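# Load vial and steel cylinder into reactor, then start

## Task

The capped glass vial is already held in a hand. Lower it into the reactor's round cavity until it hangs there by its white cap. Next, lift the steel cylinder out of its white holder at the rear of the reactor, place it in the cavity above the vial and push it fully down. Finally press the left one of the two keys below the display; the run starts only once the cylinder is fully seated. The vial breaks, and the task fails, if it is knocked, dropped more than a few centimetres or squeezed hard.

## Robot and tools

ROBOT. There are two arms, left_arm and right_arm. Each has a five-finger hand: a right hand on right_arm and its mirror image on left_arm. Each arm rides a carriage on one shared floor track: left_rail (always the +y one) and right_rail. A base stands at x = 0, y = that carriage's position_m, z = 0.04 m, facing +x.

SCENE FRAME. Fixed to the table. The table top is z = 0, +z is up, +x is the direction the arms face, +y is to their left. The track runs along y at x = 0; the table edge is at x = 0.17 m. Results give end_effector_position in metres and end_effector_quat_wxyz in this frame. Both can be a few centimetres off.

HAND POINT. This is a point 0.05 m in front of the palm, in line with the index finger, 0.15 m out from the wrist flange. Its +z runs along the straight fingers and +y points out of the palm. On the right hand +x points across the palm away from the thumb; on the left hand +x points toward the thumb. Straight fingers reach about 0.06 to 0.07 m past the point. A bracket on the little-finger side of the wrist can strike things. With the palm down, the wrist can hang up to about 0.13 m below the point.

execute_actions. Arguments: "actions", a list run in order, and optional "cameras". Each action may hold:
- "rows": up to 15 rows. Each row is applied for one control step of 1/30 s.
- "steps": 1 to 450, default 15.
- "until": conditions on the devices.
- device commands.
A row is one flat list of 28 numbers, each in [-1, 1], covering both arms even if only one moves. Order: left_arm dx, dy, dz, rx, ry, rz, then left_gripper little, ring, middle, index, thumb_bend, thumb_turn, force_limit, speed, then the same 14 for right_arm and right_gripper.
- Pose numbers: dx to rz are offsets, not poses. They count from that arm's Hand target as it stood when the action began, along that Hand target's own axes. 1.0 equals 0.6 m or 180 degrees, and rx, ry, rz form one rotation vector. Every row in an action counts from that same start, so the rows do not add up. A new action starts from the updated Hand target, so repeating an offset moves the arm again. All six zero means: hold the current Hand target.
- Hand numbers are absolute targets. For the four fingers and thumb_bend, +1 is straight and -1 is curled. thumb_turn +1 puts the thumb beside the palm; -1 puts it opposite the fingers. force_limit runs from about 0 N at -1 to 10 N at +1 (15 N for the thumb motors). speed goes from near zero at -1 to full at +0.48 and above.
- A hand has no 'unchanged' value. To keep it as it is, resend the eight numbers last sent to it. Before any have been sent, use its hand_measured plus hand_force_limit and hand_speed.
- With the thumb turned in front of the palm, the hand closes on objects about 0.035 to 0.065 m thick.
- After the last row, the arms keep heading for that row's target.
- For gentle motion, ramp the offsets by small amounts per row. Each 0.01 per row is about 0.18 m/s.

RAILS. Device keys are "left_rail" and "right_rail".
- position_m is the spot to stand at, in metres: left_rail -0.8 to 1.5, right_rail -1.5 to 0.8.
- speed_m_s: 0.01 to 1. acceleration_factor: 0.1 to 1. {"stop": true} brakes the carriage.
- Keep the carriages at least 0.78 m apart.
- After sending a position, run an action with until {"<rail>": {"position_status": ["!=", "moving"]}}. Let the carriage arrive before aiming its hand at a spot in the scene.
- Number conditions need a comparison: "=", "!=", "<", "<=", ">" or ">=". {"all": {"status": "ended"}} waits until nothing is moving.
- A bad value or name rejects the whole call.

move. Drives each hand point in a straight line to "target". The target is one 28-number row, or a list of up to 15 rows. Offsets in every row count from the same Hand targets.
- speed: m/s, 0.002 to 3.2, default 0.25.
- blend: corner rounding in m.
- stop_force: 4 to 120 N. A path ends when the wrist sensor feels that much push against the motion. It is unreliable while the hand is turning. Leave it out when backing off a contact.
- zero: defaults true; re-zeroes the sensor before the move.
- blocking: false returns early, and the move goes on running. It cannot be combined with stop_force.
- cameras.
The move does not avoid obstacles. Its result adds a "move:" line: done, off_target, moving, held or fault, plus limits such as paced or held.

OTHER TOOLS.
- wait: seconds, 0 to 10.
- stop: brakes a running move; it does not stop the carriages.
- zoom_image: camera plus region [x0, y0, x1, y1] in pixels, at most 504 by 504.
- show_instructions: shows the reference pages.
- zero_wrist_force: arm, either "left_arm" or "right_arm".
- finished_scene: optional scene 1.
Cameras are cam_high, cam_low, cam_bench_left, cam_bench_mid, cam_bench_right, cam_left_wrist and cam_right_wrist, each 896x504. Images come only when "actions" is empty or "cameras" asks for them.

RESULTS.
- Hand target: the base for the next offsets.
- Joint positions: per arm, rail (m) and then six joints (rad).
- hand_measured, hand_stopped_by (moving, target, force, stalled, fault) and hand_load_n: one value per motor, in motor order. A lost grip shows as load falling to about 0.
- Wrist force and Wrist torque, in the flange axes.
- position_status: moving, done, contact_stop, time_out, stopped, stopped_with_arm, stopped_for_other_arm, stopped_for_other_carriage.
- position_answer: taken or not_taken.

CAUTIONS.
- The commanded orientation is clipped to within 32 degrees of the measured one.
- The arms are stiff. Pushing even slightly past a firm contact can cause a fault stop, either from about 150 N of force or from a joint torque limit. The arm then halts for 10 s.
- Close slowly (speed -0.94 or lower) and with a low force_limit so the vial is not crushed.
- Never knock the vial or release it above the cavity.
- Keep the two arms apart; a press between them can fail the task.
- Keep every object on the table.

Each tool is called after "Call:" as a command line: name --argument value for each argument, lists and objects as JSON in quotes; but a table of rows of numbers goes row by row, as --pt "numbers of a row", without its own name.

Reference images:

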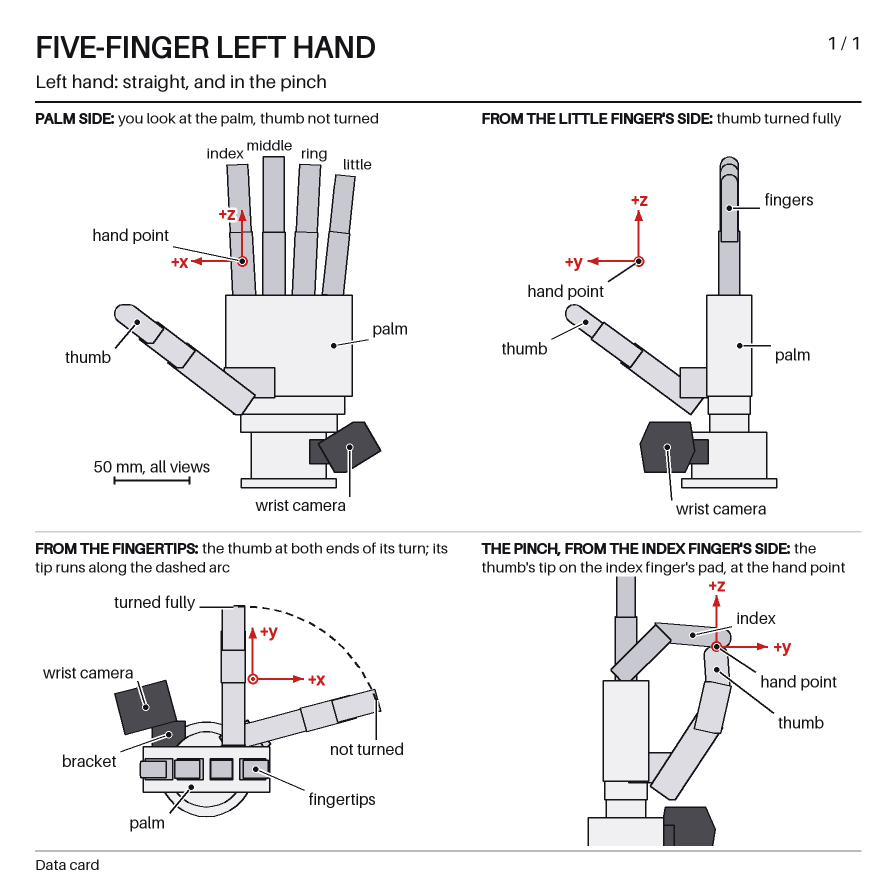

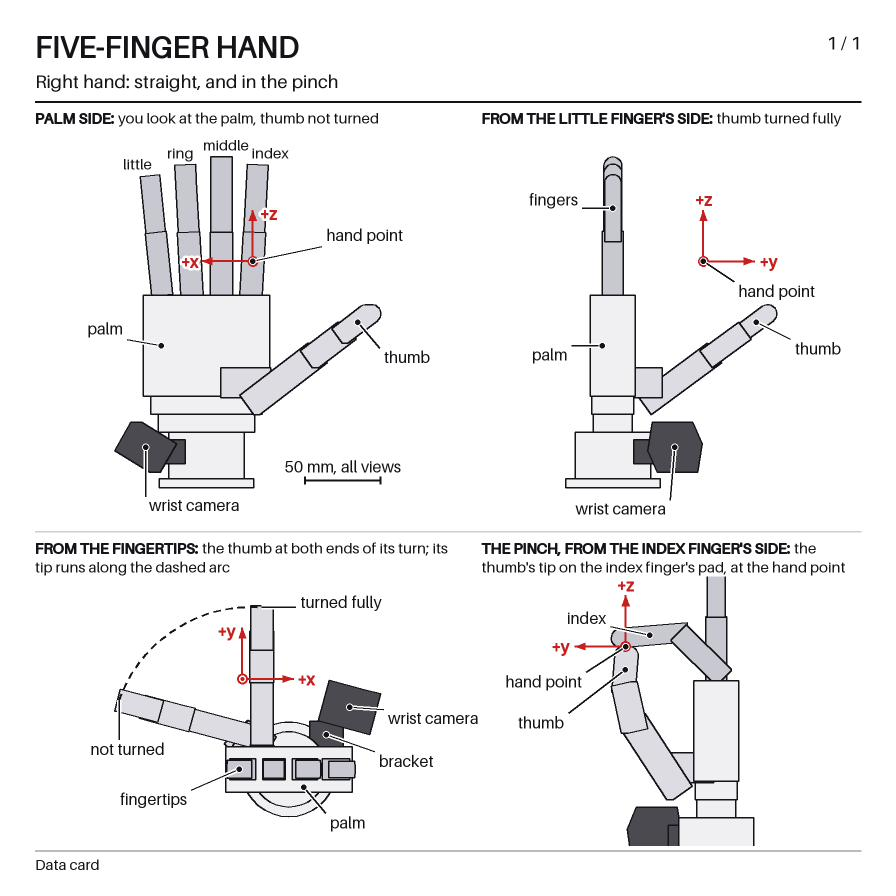

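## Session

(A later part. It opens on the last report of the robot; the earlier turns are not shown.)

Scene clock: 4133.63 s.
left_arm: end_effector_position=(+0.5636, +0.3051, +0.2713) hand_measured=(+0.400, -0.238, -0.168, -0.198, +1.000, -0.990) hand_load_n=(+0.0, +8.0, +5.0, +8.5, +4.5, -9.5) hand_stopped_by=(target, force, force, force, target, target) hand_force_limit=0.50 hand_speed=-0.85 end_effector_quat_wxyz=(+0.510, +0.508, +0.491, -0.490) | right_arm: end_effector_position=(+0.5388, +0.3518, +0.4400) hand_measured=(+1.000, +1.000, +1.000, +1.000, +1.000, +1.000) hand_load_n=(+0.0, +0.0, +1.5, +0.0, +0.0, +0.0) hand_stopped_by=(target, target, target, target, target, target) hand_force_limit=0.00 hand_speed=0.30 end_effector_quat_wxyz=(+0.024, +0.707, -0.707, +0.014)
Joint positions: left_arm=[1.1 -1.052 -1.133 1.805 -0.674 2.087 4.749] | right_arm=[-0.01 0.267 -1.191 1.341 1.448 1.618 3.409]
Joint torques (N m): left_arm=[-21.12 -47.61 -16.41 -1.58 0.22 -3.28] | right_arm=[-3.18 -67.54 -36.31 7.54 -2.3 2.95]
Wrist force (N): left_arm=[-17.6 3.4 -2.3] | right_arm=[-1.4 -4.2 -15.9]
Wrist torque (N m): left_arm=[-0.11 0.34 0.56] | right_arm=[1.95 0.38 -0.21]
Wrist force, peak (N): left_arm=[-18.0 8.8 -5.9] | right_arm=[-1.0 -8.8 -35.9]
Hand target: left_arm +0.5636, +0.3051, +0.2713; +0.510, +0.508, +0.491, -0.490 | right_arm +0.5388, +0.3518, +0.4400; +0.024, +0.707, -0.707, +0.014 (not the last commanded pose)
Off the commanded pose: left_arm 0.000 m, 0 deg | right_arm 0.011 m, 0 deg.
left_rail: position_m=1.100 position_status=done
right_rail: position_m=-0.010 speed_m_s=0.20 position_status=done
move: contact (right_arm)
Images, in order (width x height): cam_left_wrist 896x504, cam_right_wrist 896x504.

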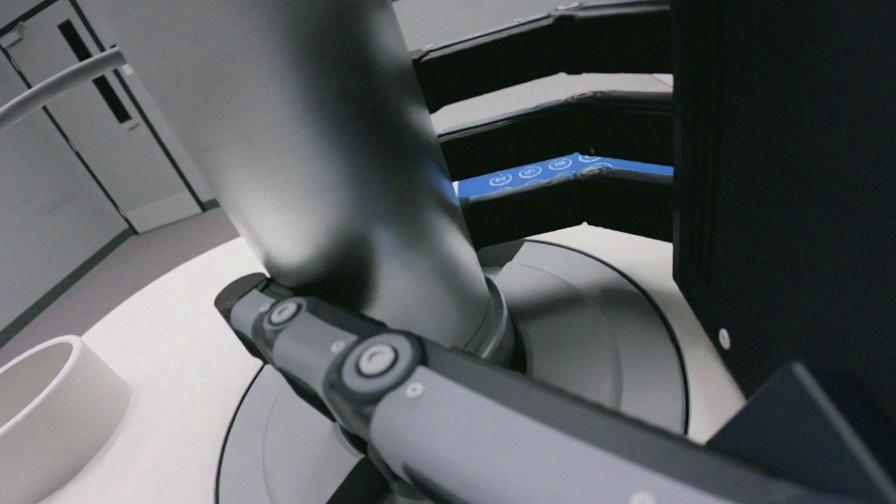

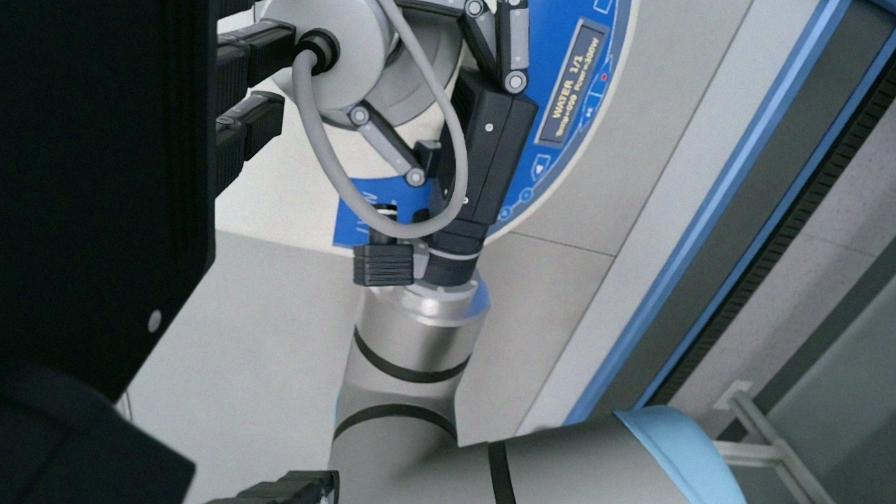

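Call:
move --target '[0,0,0,0,0,0,0.4,-0.36,-0.5,-0.45,1,-0.99,0.5,-0.85,0.0020,0.0005,-0.0333,0,0,0,1,1,1,1,1,1,0.0,0.3]' --speed 0.05

Call:
move --target '[-0.010,0.0004,0,0,0,0,0.4,-0.36,-0.5,-0.45,1,-0.99,0.5,-0.85,0,0,0,0,0,0,1,1,1,1,1,1,0.0,0.3]' --speed 0.02 --cameras '["cam_right_wrist","cam_left_wrist"]'

Call:
zoom_image --camera "cam_left_wrist" --region '[440, 260, 580, 400]'

Scene clock: 4149.60 s.
left_arm: end_effector_position=(+0.5636, +0.3051, +0.2713) hand_measured=(+0.400, -0.238, -0.168, -0.198, +1.000, -0.990) hand_load_n=(+0.0, +8.0, +5.0, +8.0, +4.5, -9.5) hand_stopped_by=(target, force, force, force, target, target) hand_force_limit=0.50 hand_speed=-0.85 end_effector_quat_wxyz=(+0.510, +0.508, +0.491, -0.490) | right_arm: end_effector_position=(+0.5388, +0.3516, +0.4599) hand_measured=(+1.000, +1.000, +1.000, +1.000, +1.000, +1.000) hand_load_n=(+0.0, +0.0, +0.0, +0.0, +0.0, +0.0) hand_stopped_by=(target, target, target, target, target, target) hand_force_limit=0.00 hand_speed=0.30 end_effector_quat_wxyz=(+0.024, +0.707, -0.707, +0.014)
Joint positions: left_arm=[1.1 -1.052 -1.133 1.805 -0.674 2.087 4.749] | right_arm=[-0.01 0.266 -1.196 1.313 1.482 1.618 3.409]
Joint torques (N m): left_arm=[-13.73 -51.08 -17.13 -0.17 1 -3.65] | right_arm=[-12.43 -85.06 -47.3 7.88 -2.25 -2.21]
Wrist force (N): left_arm=[-16.2 8.5 -1.7] | right_arm=[-0.6 3.5 1.6]
Wrist torque (N m): left_arm=[0.02 0.33 0.45] | right_arm=[0.43 0.05 0.02]
Wrist force, peak (N): left_arm=[-17.0 8.5 -1.4] | right_arm=[-1.4 -4.1 -16.1]
Hand target: left_arm +0.5636, +0.3051, +0.2713; +0.510, +0.508, +0.491, -0.490 | right_arm +0.5388, +0.3516, +0.4600; +0.024, +0.707, -0.707, +0.014
Off the commanded pose: left_arm 0.000 m, 0 deg | right_arm 0.000 m, 0 deg.
left_rail: position_m=1.100 position_status=done
right_rail: position_m=-0.010 speed_m_s=0.20 position_status=done
move: done

Scene clock: 4150.33 s.
left_arm: end_effector_position=(+0.5636, +0.3051, +0.2771) hand_measured=(+0.400, -0.238, -0.168, -0.198, +1.000, -0.990) hand_load_n=(+0.0, +6.5, +6.0, +10.0, +4.0, +8.5) hand_stopped_by=(target, force, force, force, target, target) hand_force_limit=0.50 hand_speed=-0.85 end_effector_quat_wxyz=(+0.510, +0.508, +0.491, -0.490) | right_arm: end_effector_position=(+0.5388, +0.3516, +0.4600) hand_measured=(+1.000, +1.000, +1.000, +1.000, +1.000, +1.000) hand_load_n=(+0.0, +0.0, +0.0, +0.0, +0.0, +0.0) hand_stopped_by=(target, target, target, target, target, target) hand_force_limit=0.00 hand_speed=0.30 end_effector_quat_wxyz=(+0.024, +0.707, -0.707, +0.014)
Joint positions: left_arm=[1.1 -1.052 -1.139 1.802 -0.665 2.087 4.749] | right_arm=[-0.01 0.266 -1.196 1.312 1.482 1.618 3.409]
Joint torques (N m): left_arm=[-6.25 -89.32 -46.77 -1.3 2.25 -0.34] | right_arm=[-12.7 -82.97 -49.02 7.29 -1.3 -2.53]
Wrist force (N): left_arm=[6.3 0.3 1.4] | right_arm=[-0.8 3.5 1.9]
Wrist torque (N m): left_arm=[-0.08 0.01 0.13] | right_arm=[0.39 0.08 0.00]
Wrist force, peak (N): left_arm=[-16.3 8.4 -1.7] | right_arm=[-0.6 3.9 1.6]
Hand target: left_arm +0.5636, +0.3051, +0.2773; +0.510, +0.508, +0.491, -0.490 | right_arm +0.5388, +0.3516, +0.4600; +0.024, +0.707, -0.707, +0.014
Off the commanded pose: left_arm 0.000 m, 0 deg | right_arm 0.000 m, 0 deg.
left_rail: position_m=1.100 position_status=done
right_rail: position_m=-0.010 speed_m_s=0.20 position_status=done
move: done
Images, in order (width x height): cam_left_wrist 896x504, cam_right_wrist 896x504.

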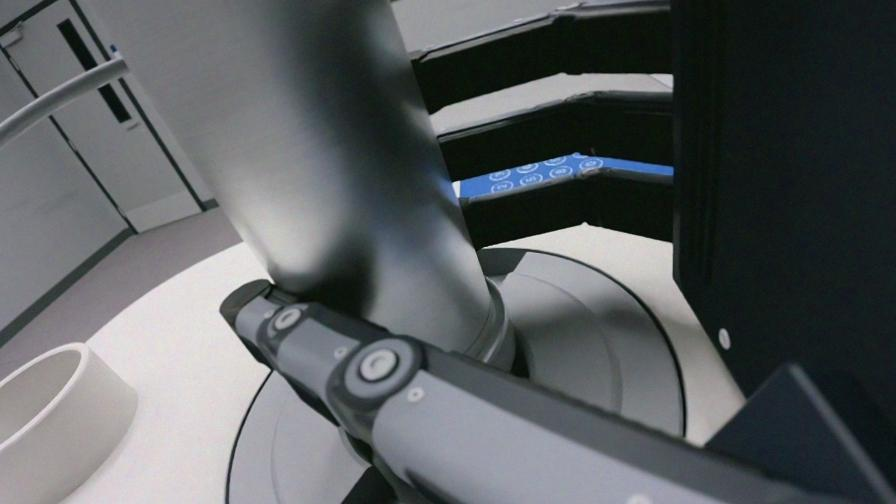

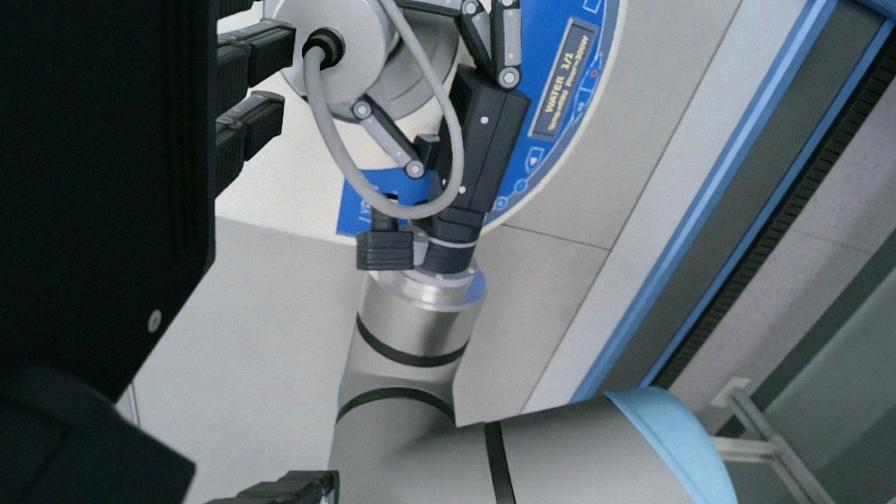

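Scaled by 3.600 from the camera's 896x504 image, which has a finer 1280x720 frame.

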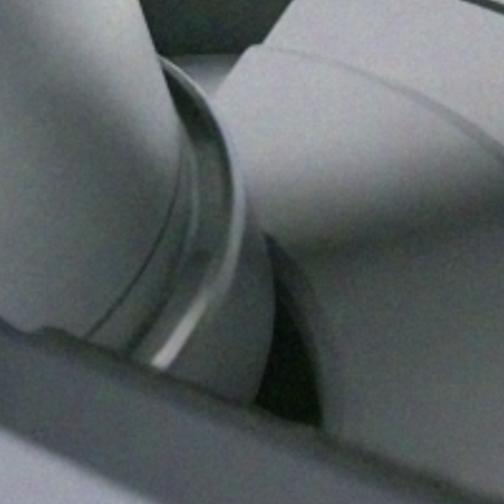

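Call:
zoom_image --camera "cam_right_wrist" --region '[240, 0, 480, 135]'

Scaled by 2.100 from the camera's 896x504 image, which has a finer 1280x720 frame.

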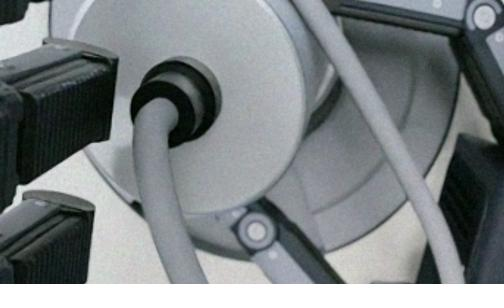

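Call:
move --target '[-0.0002,-0.0042,0,0,0,0,0.4,-0.36,-0.5,-0.45,1,-0.99,0.5,-0.85,0,0,0,0,0,0,1,1,1,1,1,1,0.0,0.3]' --speed 0.02 --cameras '["cam_high","cam_left_wrist"]'

Call:
zoom_image --camera "cam_left_wrist" --region '[440, 260, 580, 400]'

Scene clock: 4171.60 s.
left_arm: end_effector_position=(+0.5612, +0.3051, +0.2773) hand_measured=(+0.400, -0.238, -0.168, -0.198, +1.000, -0.990) hand_load_n=(+0.0, +6.5, +5.5, +10.0, +3.5, +8.5) hand_stopped_by=(target, force, force, force, target, target) hand_force_limit=0.50 hand_speed=-0.85 end_effector_quat_wxyz=(+0.510, +0.508, +0.491, -0.490) | right_arm: end_effector_position=(+0.5388, +0.3516, +0.4600) hand_measured=(+1.000, +1.000, +1.000, +1.000, +1.000, +1.000) hand_load_n=(+0.0, +0.0, +0.0, +0.0, +0.0, +0.0) hand_stopped_by=(target, target, target, target, target, target) hand_force_limit=0.00 hand_speed=0.30 end_effector_quat_wxyz=(+0.024, +0.707, -0.707, +0.014)
Joint positions: left_arm=[1.1 -1.055 -1.141 1.805 -0.666 2.084 4.749] | right_arm=[-0.01 0.266 -1.196 1.312 1.482 1.618 3.409]
Joint torques (N m): left_arm=[-17.62 -94.63 -32.54 -7.53 -1.32 3.19] | right_arm=[-11.93 -84.71 -48.64 7.31 2.92 -2.53]
Wrist force (N): left_arm=[6.5 0.4 1.6] | right_arm=[-0.6 3.5 1.7]
Wrist torque (N m): left_arm=[-0.09 0.02 0.13] | right_arm=[0.41 0.06 0.01]
Wrist force, peak (N): left_arm=[7.0 0.3 1.3] | right_arm=[-0.6 4.0 1.8]
Hand target: left_arm +0.5611, +0.3051, +0.2773; +0.510, +0.508, +0.491, -0.490 | right_arm +0.5388, +0.3516, +0.4600; +0.024, +0.707, -0.707, +0.014
Off the commanded pose: left_arm 0.000 m, 0 deg | right_arm 0.000 m, 0 deg.
left_rail: position_m=1.100 position_status=done
right_rail: position_m=-0.010 speed_m_s=0.20 position_status=done
move: done
Images, in order (width x height): cam_high 896x504, cam_left_wrist 896x504.

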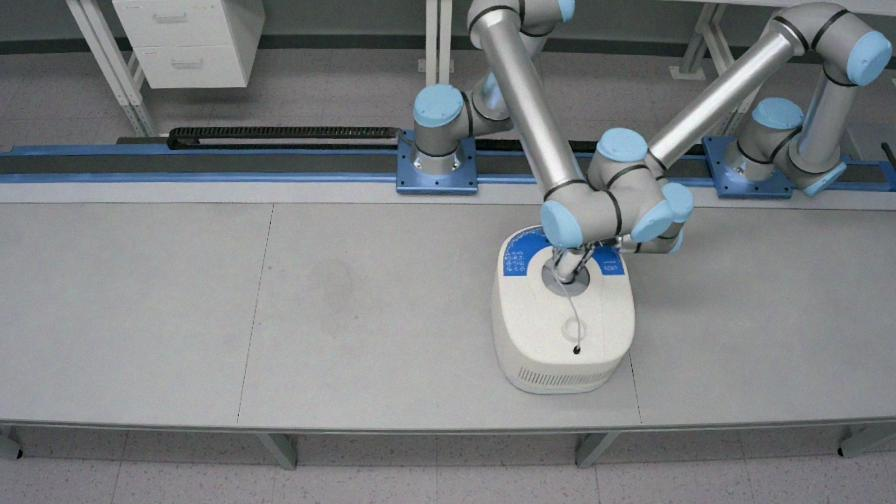

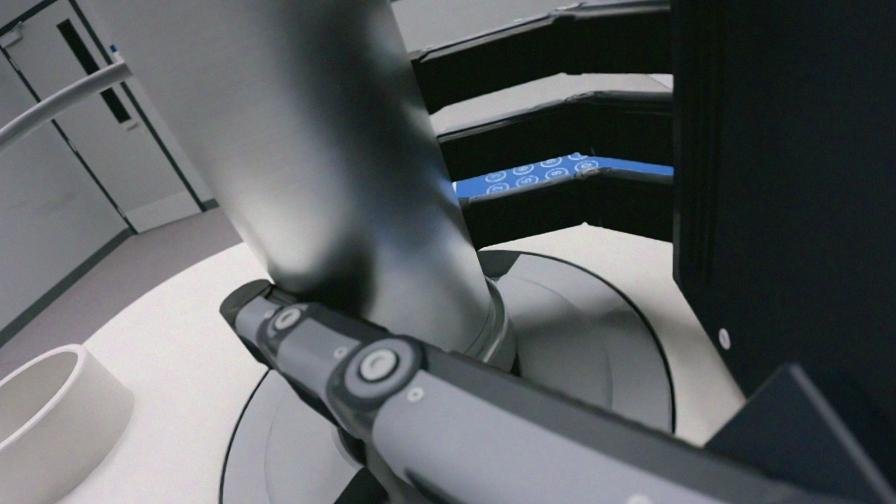

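Scaled by 3.600 from the camera's 896x504 image, which has a finer 1280x720 frame.

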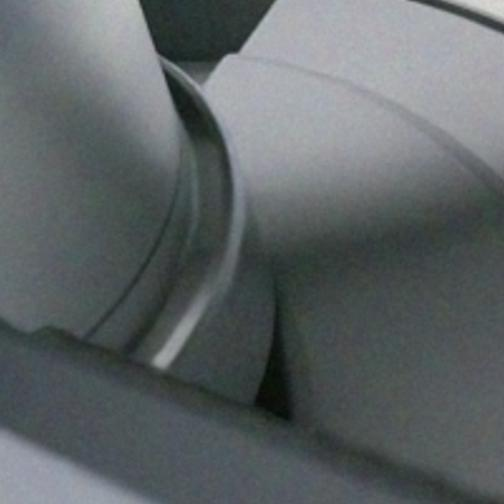

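Call:
zoom_image --camera "cam_left_wrist" --region '[200, 360, 440, 504]'

Call:
zoom_image --camera "cam_high" --region '[545, 255, 590, 300]'

Scaled by 2.100 from the camera's 896x504 image, which has a finer 1280x720 frame.

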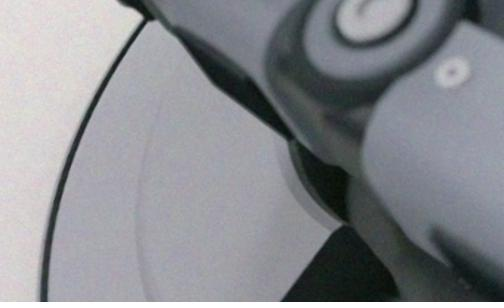

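Scaled by 11.200 from the camera's 896x504 image, which has a finer 1280x720 frame.

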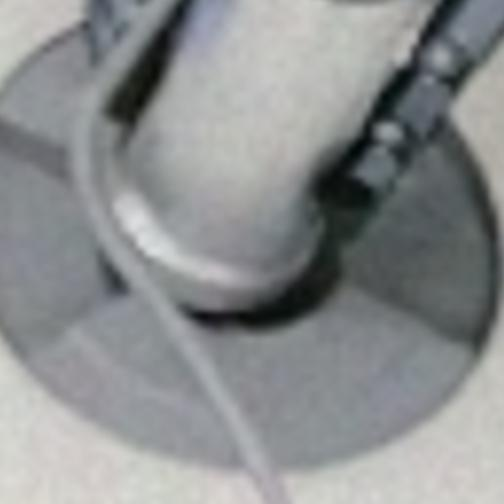

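Call:
move --target '[0.0,0.0,-0.0030,0,0,0,0.4,-0.36,-0.5,-0.45,1,-0.99,0.5,-0.85,0,0,0,0,0,0,1,1,1,1,1,1,0.0,0.3]' --speed 0.02

Call:
move --target '[0.010,-0.0004,0,0,0,0,0.4,-0.36,-0.5,-0.45,1,-0.99,0.5,-0.85,0,0,0,0,0,0,1,1,1,1,1,1,0.0,0.3]' --speed 0.01 --stop_force 5 --cameras '["cam_high","cam_left_wrist"]'

Call:
zoom_image --camera "cam_left_wrist" --region '[440, 260, 580, 400]'

Call:
zoom_image --camera "cam_left_wrist" --region '[200, 360, 440, 504]'

Call:
zoom_image --camera "cam_high" --region '[545, 255, 590, 300]'

Scene clock: 4193.07 s.
left_arm: end_effector_position=(+0.5611, +0.3068, +0.2773) hand_measured=(+0.400, -0.238, -0.168, -0.198, +1.000, -0.990) hand_load_n=(+0.0, +6.5, +5.5, +10.0, +3.5, +8.5) hand_stopped_by=(target, force, force, force, target, target) hand_force_limit=0.50 hand_speed=-0.85 end_effector_quat_wxyz=(+0.510, +0.508, +0.491, -0.490) | right_arm: end_effector_position=(+0.5388, +0.3516, +0.4600) hand_measured=(+1.000, +1.000, +1.000, +1.000, +1.000, +1.000) hand_load_n=(+0.0, +0.0, +0.0, +0.0, +0.0, +0.0) hand_stopped_by=(target, target, target, target, target, target) hand_force_limit=0.00 hand_speed=0.30 end_effector_quat_wxyz=(+0.024, +0.707, -0.707, +0.014)
Joint positions: left_arm=[1.1 -1.054 -1.143 1.808 -0.667 2.085 4.749] | right_arm=[-0.01 0.266 -1.196 1.312 1.482 1.618 3.409]
Joint torques (N m): left_arm=[17.28 -92.12 -32 -7.55 2.19 3.05] | right_arm=[-11.42 -84.11 -48.34 7.24 3.12 -2.37]
Wrist force (N): left_arm=[6.6 0.1 1.1] | right_arm=[-0.6 3.6 1.9]
Wrist torque (N m): left_arm=[-0.11 0.02 0.13] | right_arm=[0.41 0.05 0.01]
Wrist force, peak (N): left_arm=[7.2 0.3 1.3] | right_arm=[-0.9 3.8 1.8]
Hand target: left_arm +0.5611, +0.3069, +0.2773; +0.510, +0.508, +0.491, -0.490 | right_arm +0.5388, +0.3516, +0.4600; +0.024, +0.707, -0.707, +0.014
Off the commanded pose: left_arm 0.000 m, 0 deg | right_arm 0.000 m, 0 deg.
left_rail: position_m=1.100 position_status=done
right_rail: position_m=-0.010 speed_m_s=0.20 position_status=done
move: done

Scene clock: 4194.63 s.
left_arm: end_effector_position=(+0.5611, +0.3069, +0.2743) hand_measured=(+0.400, -0.238, -0.168, -0.198, +1.000, -0.990) hand_load_n=(+0.0, +7.5, +6.5, +9.5, +3.5, +7.0) hand_stopped_by=(target, force, force, force, target, target) hand_force_limit=0.50 hand_speed=-0.85 end_effector_quat_wxyz=(+0.510, +0.508, +0.491, -0.490) | right_arm: end_effector_position=(+0.5388, +0.3516, +0.4600) hand_measured=(+1.000, +1.000, +1.000, +1.000, +1.000, +1.000) hand_load_n=(+0.0, +0.0, +0.0, +0.0, +0.0, +0.0) hand_stopped_by=(target, target, target, target, target, target) hand_force_limit=0.00 hand_speed=0.30 end_effector_quat_wxyz=(+0.024, +0.707, -0.707, +0.014)
Joint positions: left_arm=[1.1 -1.054 -1.14 1.81 -0.672 2.085 4.749] | right_arm=[-0.01 0.266 -1.196 1.312 1.482 1.618 3.409]
Joint torques (N m): left_arm=[13.28 -87.08 -41.7 0.45 1.79 3.16] | right_arm=[-11.95 -83.97 -48.38 7.19 2.85 -2.4]
Wrist force (N): left_arm=[0.9 2.8 2.9] | right_arm=[-0.6 3.4 2.0]
Wrist torque (N m): left_arm=[-0.03 0.18 0.14] | right_arm=[0.37 0.04 0.01]
Wrist force, peak (N): left_arm=[7.1 0.5 1.5] | right_arm=[-0.9 3.8 1.6]
Hand target: left_arm +0.5611, +0.3069, +0.2743; +0.510, +0.508, +0.491, -0.490 (not the last commanded pose) | right_arm +0.5388, +0.3516, +0.4600; +0.024, +0.707, -0.707, +0.014
Off the commanded pose: left_arm 0.003 m, 0 deg | right_arm 0.000 m, 0 deg.
left_rail: position_m=1.100 position_status=done
right_rail: position_m=-0.010 speed_m_s=0.20 position_status=done
move: contact (left_arm)
Images, in order (width x height): cam_high 896x504, cam_left_wrist 896x504.

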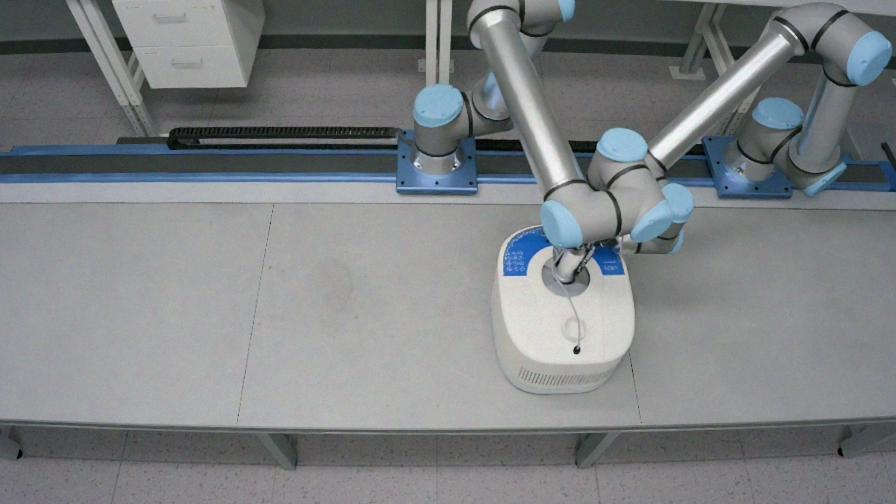

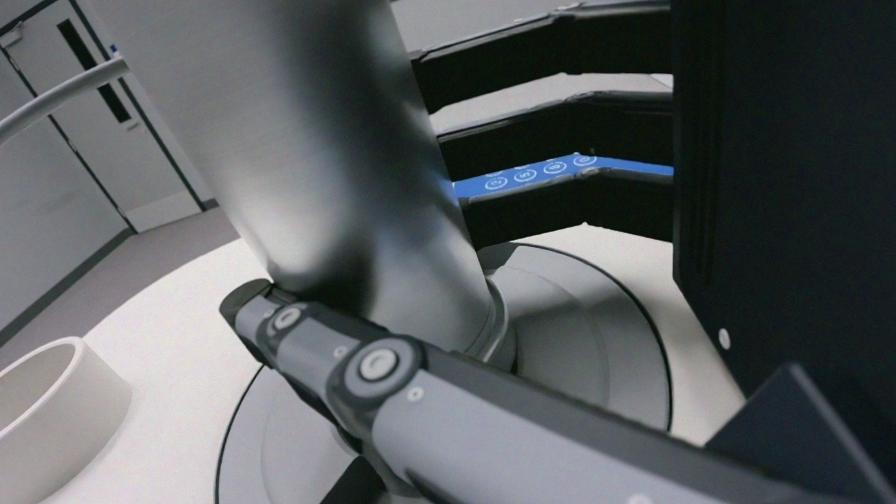

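Scaled by 3.600 from the camera's 896x504 image, which has a finer 1280x720 frame.

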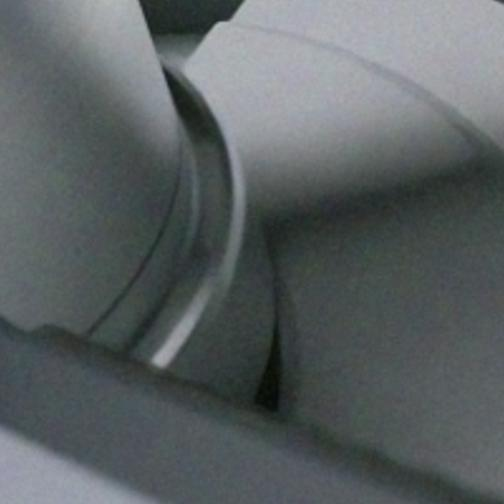

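Scaled by 2.100 from the camera's 896x504 image, which has a finer 1280x720 frame.

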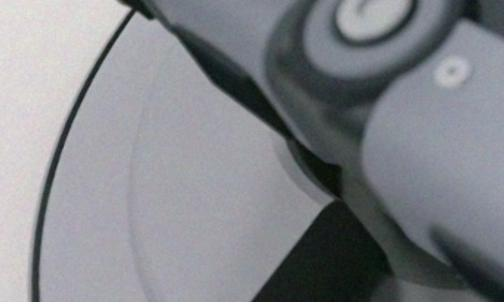

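Scaled by 11.200 from the camera's 896x504 image, which has a finer 1280x720 frame.

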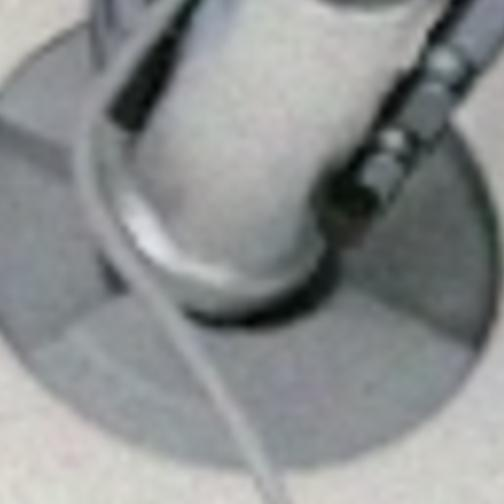

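Call:
move --target '[-0.0033,0.0018,0.0013,0,0,0,0.4,-0.36,-0.5,-0.45,1,-0.99,0.5,-0.85,0,0,0,0,0,0,1,1,1,1,1,1,0.0,0.3]' --speed 0.02

Call:
move --target '[0.010,-0.0004,0,0,0,0,0.4,-0.36,-0.5,-0.45,1,-0.99,0.5,-0.85,0,0,0,0,0,0,1,1,1,1,1,1,0.0,0.3]' --speed 0.01 --stop_force 6 --cameras '["cam_left_wrist"]'

Call:
zoom_image --camera "cam_left_wrist" --region '[440, 260, 580, 400]'

Scene clock: 4222.07 s.
left_arm: end_effector_position=(+0.5620, +0.3061, +0.2762) hand_measured=(+0.400, -0.238, -0.168, -0.198, +1.000, -0.990) hand_load_n=(+0.0, +6.5, +6.0, +10.0, +3.5, +8.5) hand_stopped_by=(target, force, force, force, target, target) hand_force_limit=0.50 hand_speed=-0.85 end_effector_quat_wxyz=(+0.510, +0.508, +0.491, -0.490) | right_arm: end_effector_position=(+0.5388, +0.3516, +0.4600) hand_measured=(+1.000, +1.000, +1.000, +1.000, +1.000, +1.000) hand_load_n=(+0.0, +0.0, +0.0, +0.0, +0.0, +0.0) hand_stopped_by=(target, target, target, target, target, target) hand_force_limit=0.00 hand_speed=0.30 end_effector_quat_wxyz=(+0.024, +0.707, -0.707, +0.014)
Joint positions: left_arm=[1.1 -1.053 -1.14 1.806 -0.668 2.086 4.749] | right_arm=[-0.01 0.266 -1.196 1.312 1.482 1.618 3.409]
Joint torques (N m): left_arm=[17.13 -94.5 -46.15 -0.63 2.31 2.67] | right_arm=[-11.83 -84.51 -48.14 7.04 2.89 -2.39]
Wrist force (N): left_arm=[6.0 0.0 1.8] | right_arm=[-0.7 3.6 1.5]
Wrist torque (N m): left_arm=[-0.15 0.11 0.10] | right_arm=[0.44 0.07 0.01]
Wrist force, peak (N): left_arm=[6.7 0.3 1.2] | right_arm=[-1.0 3.8 1.8]
Hand target: left_arm +0.5621, +0.3061, +0.2763; +0.510, +0.508, +0.491, -0.490 | right_arm +0.5388, +0.3516, +0.4600; +0.024, +0.707, -0.707, +0.014
Off the commanded pose: left_arm 0.000 m, 0 deg | right_arm 0.000 m, 0 deg.
left_rail: position_m=1.100 position_status=done
right_rail: position_m=-0.010 speed_m_s=0.20 position_status=done
move: done

Scene clock: 4223.63 s.
left_arm: end_effector_position=(+0.5621, +0.3061, +0.2739) hand_measured=(+0.400, -0.238, -0.168, -0.198, +1.000, -0.990) hand_load_n=(+0.0, +7.0, +6.0, +10.0, +3.5, +7.0) hand_stopped_by=(target, force, force, force, target, target) hand_force_limit=0.50 hand_speed=-0.85 end_effector_quat_wxyz=(+0.510, +0.508, +0.491, -0.490) | right_arm: end_effector_position=(+0.5388, +0.3516, +0.4600) hand_measured=(+1.000, +1.000, +1.000, +1.000, +1.000, +1.000) hand_load_n=(+0.0, +0.0, +0.0, +0.0, +0.0, +0.0) hand_stopped_by=(target, target, target, target, target, target) hand_force_limit=0.00 hand_speed=0.30 end_effector_quat_wxyz=(+0.024, +0.707, -0.707, +0.014)
Joint positions: left_arm=[1.1 -1.053 -1.138 1.808 -0.672 2.086 4.749] | right_arm=[-0.01 0.266 -1.196 1.312 1.482 1.618 3.409]
Joint torques (N m): left_arm=[10.99 -89.05 -41.54 0.89 2.07 2.56] | right_arm=[-11.96 -84.5 -47.92 7.13 3.05 -2.41]
Wrist force (N): left_arm=[1.0 3.0 2.8] | right_arm=[-1.1 3.1 1.5]
Wrist torque (N m): left_arm=[-0.08 0.09 0.18] | right_arm=[0.35 0.13 -0.03]
Wrist force, peak (N): left_arm=[6.5 0.3 1.5] | right_arm=[-1.0 3.8 1.7]
Hand target: left_arm +0.5621, +0.3061, +0.2739; +0.510, +0.508, +0.491, -0.490 (not the last commanded pose) | right_arm +0.5388, +0.3516, +0.4600; +0.024, +0.707, -0.707, +0.014
Off the commanded pose: left_arm 0.004 m, 0 deg | right_arm 0.000 m, 0 deg.
left_rail: position_m=1.100 position_status=done
right_rail: position_m=-0.010 speed_m_s=0.20 position_status=done
move: contact (left_arm)
Images, in order (width x height): cam_left_wrist 896x504.

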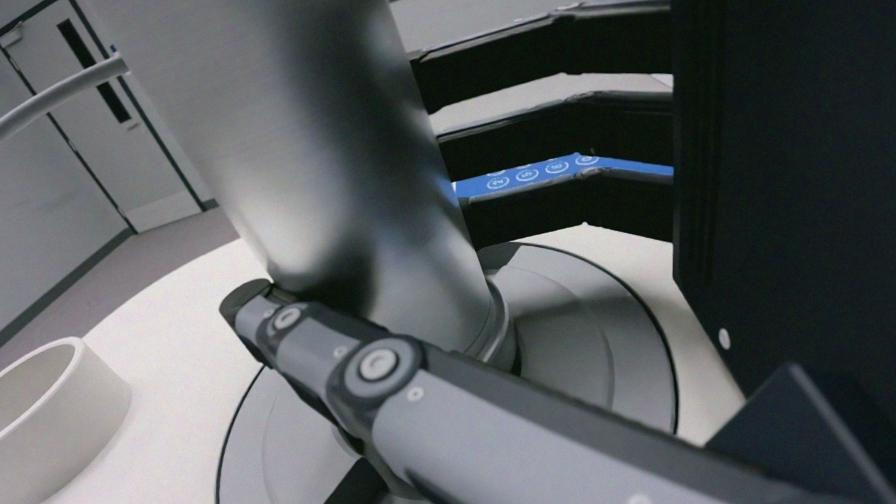

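Scaled by 3.600 from the camera's 896x504 image, which has a finer 1280x720 frame.

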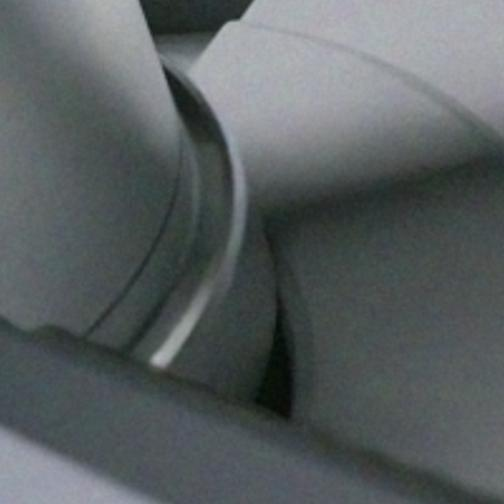

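Call:
move --target '[-0.0040,0.0017,0.0017,0,0,0,0.4,-0.36,-0.5,-0.45,1,-0.99,0.5,-0.85,0,0,0,0,0,0,1,1,1,1,1,1,0.0,0.3]' --speed 0.02

Call:
move --target '[0.010,-0.0004,0,0,0,0,0.4,-0.36,-0.5,-0.45,1,-0.99,0.5,-0.85,0,0,0,0,0,0,1,1,1,1,1,1,0.0,0.3]' --speed 0.01 --stop_force 6

Call:
move --target '[-0.0040,0.0017,0.0,0,0,0,0.4,-0.36,-0.5,-0.45,1,-0.99,0.5,-0.85,0,0,0,0,0,0,1,1,1,1,1,1,0.0,0.3]' --speed 0.02

Call:
move --target '[0.010,-0.0004,0,0,0,0,0.4,-0.36,-0.5,-0.45,1,-0.99,0.5,-0.85,0,0,0,0,0,0,1,1,1,1,1,1,0.0,0.3]' --speed 0.01 --stop_force 6 --cameras '["cam_left_wrist"]'

Call:
zoom_image --camera "cam_left_wrist" --region '[440, 260, 580, 400]'

Scene clock: 4255.60 s.
left_arm: end_effector_position=(+0.5630, +0.3051, +0.2762) hand_measured=(+0.400, -0.238, -0.168, -0.198, +1.000, -0.990) hand_load_n=(+0.0, +6.5, +6.0, +10.0, +3.5, +8.5) hand_stopped_by=(target, force, force, force, target, target) hand_force_limit=0.50 hand_speed=-0.85 end_effector_quat_wxyz=(+0.510, +0.508, +0.491, -0.490) | right_arm: end_effector_position=(+0.5388, +0.3516, +0.4600) hand_measured=(+1.000, +1.000, +1.000, +1.000, +1.000, +1.000) hand_load_n=(+0.0, +0.0, +0.0, +0.0, -0.5, +0.0) hand_stopped_by=(target, target, target, target, target, target) hand_force_limit=0.00 hand_speed=0.30 end_effector_quat_wxyz=(+0.024, +0.707, -0.707, +0.014)
Joint positions: left_arm=[1.1 -1.053 -1.138 1.804 -0.667 2.086 4.749] | right_arm=[-0.01 0.266 -1.196 1.312 1.482 1.618 3.409]
Joint torques (N m): left_arm=[16.31 -94.28 -46.92 -1.3 2.32 2.44] | right_arm=[-11.27 -84.2 -47.76 7.05 2.96 -2.53]
Wrist force (N): left_arm=[6.0 0.2 1.5] | right_arm=[-0.7 3.4 1.6]
Wrist torque (N m): left_arm=[-0.12 0.07 0.11] | right_arm=[0.41 0.07 0.01]
Wrist force, peak (N): left_arm=[6.4 0.5 1.6] | right_arm=[-1.0 3.7 1.9]
Hand target: left_arm +0.5630, +0.3051, +0.2763; +0.510, +0.508, +0.491, -0.490 | right_arm +0.5388, +0.3516, +0.4600; +0.024, +0.707, -0.707, +0.014
Off the commanded pose: left_arm 0.000 m, 0 deg | right_arm 0.000 m, 0 deg.
left_rail: position_m=1.100 position_status=done
right_rail: position_m=-0.010 speed_m_s=0.20 position_status=done
move: done

Scene clock: 4257.13 s.
left_arm: end_effector_position=(+0.5630, +0.3050, +0.2736) hand_measured=(+0.400, -0.238, -0.168, -0.198, +1.000, -0.990) hand_load_n=(+0.0, +7.5, +6.0, +9.5, +3.5, +6.0) hand_stopped_by=(target, force, force, force, target, target) hand_force_limit=0.50 hand_speed=-0.85 end_effector_quat_wxyz=(+0.510, +0.508, +0.491, -0.490) | right_arm: end_effector_position=(+0.5388, +0.3516, +0.4600) hand_measured=(+1.000, +1.000, +1.000, +1.000, +1.000, +1.000) hand_load_n=(+0.0, +0.0, +0.0, +0.0, +0.0, +0.0) hand_stopped_by=(target, target, target, target, target, target) hand_force_limit=0.00 hand_speed=0.30 end_effector_quat_wxyz=(+0.024, +0.707, -0.707, +0.014)
Joint positions: left_arm=[1.1 -1.053 -1.136 1.805 -0.671 2.086 4.749] | right_arm=[-0.01 0.266 -1.196 1.312 1.482 1.618 3.409]
Joint torques (N m): left_arm=[17.62 -87.47 -39.77 1.07 -0.6 2.54] | right_arm=[-11.81 -83.68 -47.55 7.03 2.95 -2.41]
Wrist force (N): left_arm=[-1.2 0.4 2.7] | right_arm=[-0.4 3.6 1.1]
Wrist torque (N m): left_arm=[-0.10 0.12 0.24] | right_arm=[0.46 0.05 0.02]
Wrist force, peak (N): left_arm=[6.6 -0.1 1.3] | right_arm=[-0.6 3.9 1.6]
Hand target: left_arm +0.5630, +0.3050, +0.2737; +0.510, +0.508, +0.491, -0.490 (not the last commanded pose) | right_arm +0.5388, +0.3516, +0.4600; +0.024, +0.707, -0.707, +0.014
Off the commanded pose: left_arm 0.003 m, 0 deg | right_arm 0.000 m, 0 deg.
left_rail: position_m=1.100 position_status=done
right_rail: position_m=-0.010 speed_m_s=0.20 position_status=done
move: contact (left_arm)

Scene clock: 4257.83 s.
left_arm: end_effector_position=(+0.5639, +0.3050, +0.2760) hand_measured=(+0.400, -0.238, -0.168, -0.198, +1.000, -0.990) hand_load_n=(-0.5, +6.5, +6.0, +10.0, +3.5, +8.5) hand_stopped_by=(target, force, force, force, target, target) hand_force_limit=0.50 hand_speed=-0.85 end_effector_quat_wxyz=(+0.510, +0.508, +0.491, -0.490) | right_arm: end_effector_position=(+0.5388, +0.3516, +0.4600) hand_measured=(+1.000, +1.000, +1.000, +1.000, +1.000, +1.000) hand_load_n=(+0.0, +0.0, +0.0, +0.0, +0.0, +0.0) hand_stopped_by=(target, target, target, target, target, target) hand_force_limit=0.00 hand_speed=0.30 end_effector_quat_wxyz=(+0.024, +0.707, -0.707, +0.014)
Joint positions: left_arm=[1.1 -1.052 -1.137 1.802 -0.667 2.087 4.749] | right_arm=[-0.01 0.266 -1.196 1.312 1.482 1.618 3.409]
Joint torques (N m): left_arm=[16.92 -93.93 -46.57 -1.39 2.42 2.43] | right_arm=[-10.85 -83.03 -48.22 7.1 2.97 -2.41]
Wrist force (N): left_arm=[6.3 0.1 1.3] | right_arm=[-0.6 3.8 1.6]
Wrist torque (N m): left_arm=[-0.11 0.07 0.11] | right_arm=[0.47 0.05 0.02]
Wrist force, peak (N): left_arm=[6.3 0.1 1.7] | right_arm=[-0.6 3.8 1.6]
Hand target: left_arm +0.5640, +0.3050, +0.2761; +0.510, +0.508, +0.491, -0.490 | right_arm +0.5388, +0.3516, +0.4600; +0.024, +0.707, -0.707, +0.014
Off the commanded pose: left_arm 0.000 m, 0 deg | right_arm 0.000 m, 0 deg.
left_rail: position_m=1.100 position_status=done
right_rail: position_m=-0.010 speed_m_s=0.20 position_status=done
move: done

Scene clock: 4259.40 s.
left_arm: end_effector_position=(+0.5640, +0.3050, +0.2737) hand_measured=(+0.400, -0.238, -0.168, -0.198, +1.000, -0.990) hand_load_n=(+0.0, +8.0, +6.5, +9.5, +3.5, +5.5) hand_stopped_by=(target, force, force, force, target, target) hand_force_limit=0.50 hand_speed=-0.85 end_effector_quat_wxyz=(+0.510, +0.508, +0.491, -0.490) | right_arm: end_effector_position=(+0.5388, +0.3516, +0.4600) hand_measured=(+1.000, +1.000, +1.000, +1.000, +1.000, +1.000) hand_load_n=(+0.0, +0.0, +0.0, +0.5, +0.0, +0.0) hand_stopped_by=(target, target, target, target, target, target) hand_force_limit=0.00 hand_speed=0.30 end_effector_quat_wxyz=(+0.024, +0.707, -0.707, +0.014)
Joint positions: left_arm=[1.1 -1.052 -1.135 1.804 -0.671 2.087 4.749] | right_arm=[-0.01 0.266 -1.196 1.312 1.482 1.618 3.409]
Joint torques (N m): left_arm=[14.25 -86.84 -41.43 0.66 -2.19 2.4] | right_arm=[-10.91 -83.75 -47.62 7.16 2.84 -2.45]
Wrist force (N): left_arm=[-0.6 -1.9 2.6] | right_arm=[-0.7 3.6 1.4]
Wrist torque (N m): left_arm=[-0.09 0.12 0.39] | right_arm=[0.44 0.08 0.00]
Wrist force, peak (N): left_arm=[7.0 0.1 1.2] | right_arm=[-0.7 3.9 1.7]
Hand target: left_arm +0.5640, +0.3050, +0.2737; +0.510, +0.508, +0.491, -0.490 (not the last commanded pose) | right_arm +0.5388, +0.3516, +0.4600; +0.024, +0.707, -0.707, +0.014
Off the commanded pose: left_arm 0.004 m, 0 deg | right_arm 0.000 m, 0 deg.
left_rail: position_m=1.100 position_status=done
right_rail: position_m=-0.010 speed_m_s=0.20 position_status=done
move: contact (left_arm)
Images, in order (width x height): cam_left_wrist 896x504.

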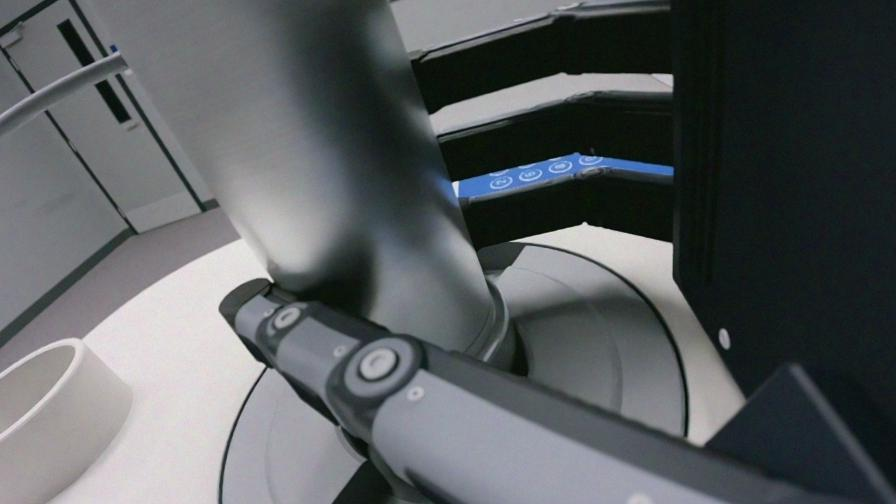

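Scaled by 3.600 from the camera's 896x504 image, which has a finer 1280x720 frame.

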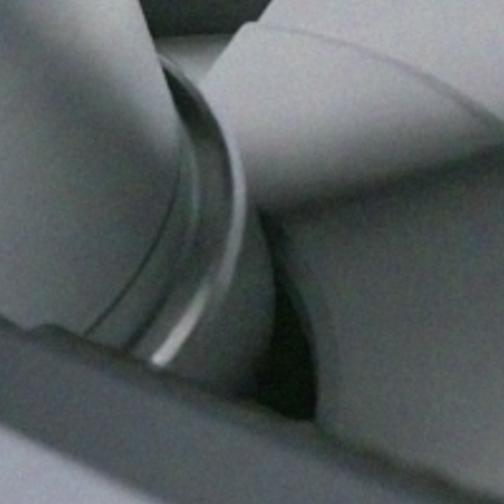

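Call:
move --pt "0 0 0 0 0 0 0.4 -0.36 -0.5 -0.45 1 -0.99 0.5 -0.85 0.0072 0.0019 -0.1332 0 0 0 1 1 1 1 -0.9 -1 0.0 0.3" --pt "0 0 0 0 0 0 0.4 -0.36 -0.5 -0.45 1 -0.99 0.5 -0.85 0.1987 -0.0682 -0.1238 0 0 0 1 1 1 1 -0.9 -1 0.0 0.3" --pt "0 0 0 0 0 0 0.4 -0.36 -0.5 -0.45 1 -0.99 0.5 -0.85 0.1795 -0.0732 0.2325 0 0 0 1 1 1 1 -0.9 -1 0.0 0.3" --speed 0.15 --blend '[0.02,0.02,0]' --cameras '["cam_right_wrist","cam_high"]'

Call:
zoom_image --camera "cam_right_wrist" --region '[310, 180, 460, 310]'

Scene clock: 4328.30 s.
left_arm: end_effector_position=(+0.5640, +0.3050, +0.2737) hand_measured=(+0.400, -0.238, -0.168, -0.198, +1.000, -0.990) hand_load_n=(+0.0, +7.5, +6.5, +9.5, +3.5, +5.5) hand_stopped_by=(target, force, force, force, target, target) hand_force_limit=0.50 hand_speed=-0.85 end_effector_quat_wxyz=(+0.510, +0.508, +0.491, -0.490) | right_arm: end_effector_position=(+0.5808, +0.2366, +0.3260) hand_measured=(+1.000, +1.000, +1.000, +1.000, -0.900, -1.000) hand_load_n=(+0.0, +0.0, +0.0, +0.0, +0.0, +0.0) hand_stopped_by=(target, target, target, target, target, target) hand_force_limit=0.00 hand_speed=0.30 end_effector_quat_wxyz=(+0.024, +0.707, -0.707, +0.014)
Joint positions: left_arm=[1.1 -1.052 -1.135 1.804 -0.671 2.087 4.749] | right_arm=[-0.01 0.085 -1.162 1.504 1.247 1.623 3.228]
Joint torques (N m): left_arm=[16.07 -87.67 -42.15 -3.26 -1.84 2.26] | right_arm=[-11.8 -59.83 -32.98 1.01 -2.8 -2.71]
Wrist force (N): left_arm=[-0.6 -2.1 2.6] | right_arm=[-1.1 3.5 1.6]
Wrist torque (N m): left_arm=[-0.13 0.16 0.38] | right_arm=[0.44 0.10 0.16]
Wrist force, peak (N): left_arm=[-0.3 -2.2 3.0] | right_arm=[-0.9 3.4 2.7]
Hand target: left_arm +0.5640, +0.3050, +0.2737; +0.510, +0.508, +0.491, -0.490 | right_arm +0.5808, +0.2366, +0.3259; +0.024, +0.707, -0.707, +0.014
Off the commanded pose: left_arm 0.000 m, 0 deg | right_arm 0.000 m, 0 deg.
left_rail: position_m=1.100 position_status=done
right_rail: position_m=-0.010 speed_m_s=0.20 position_status=done
move: done
Images, in order (width x height): cam_high 896x504, cam_right_wrist 896x504.

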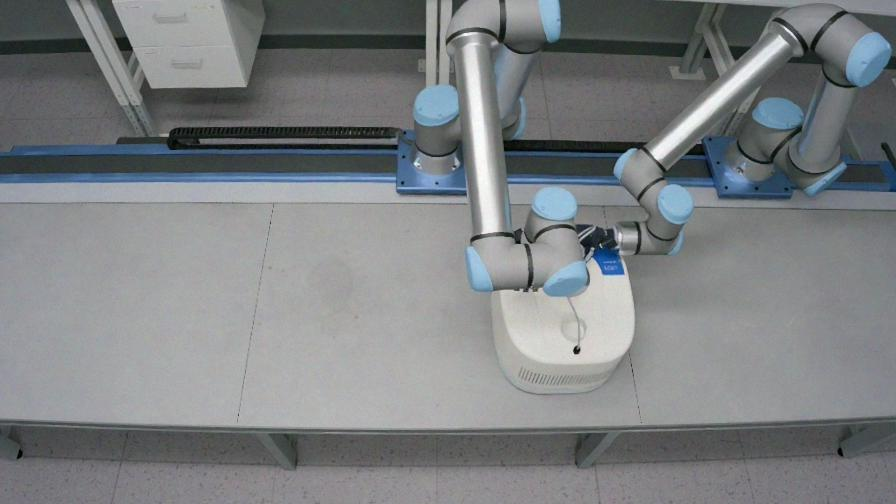

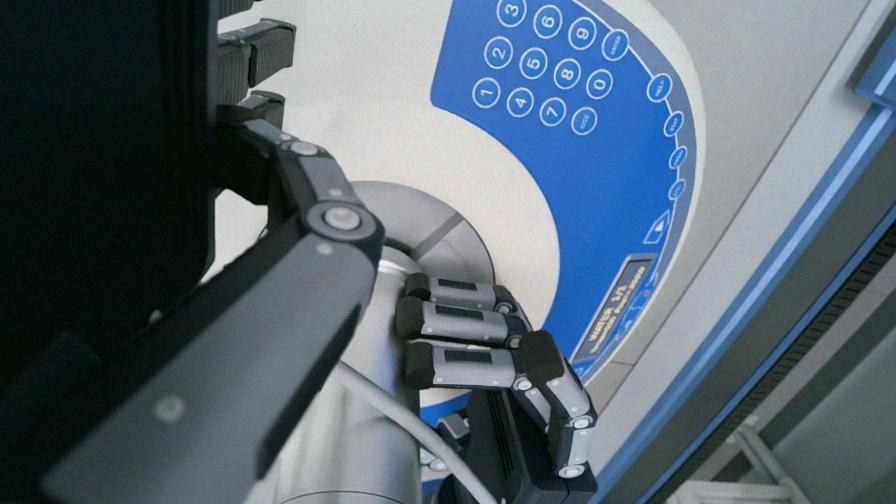

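Scaled by 3.360 from the camera's 896x504 image, which has a finer 1280x720 frame.

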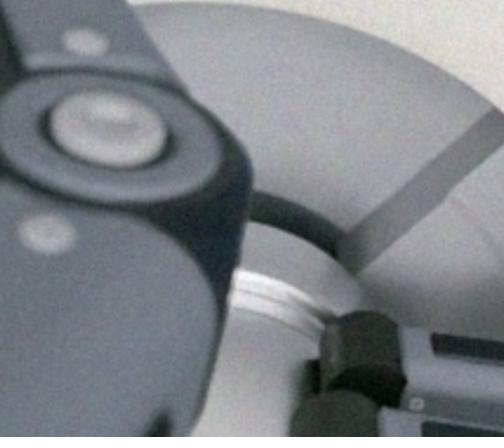

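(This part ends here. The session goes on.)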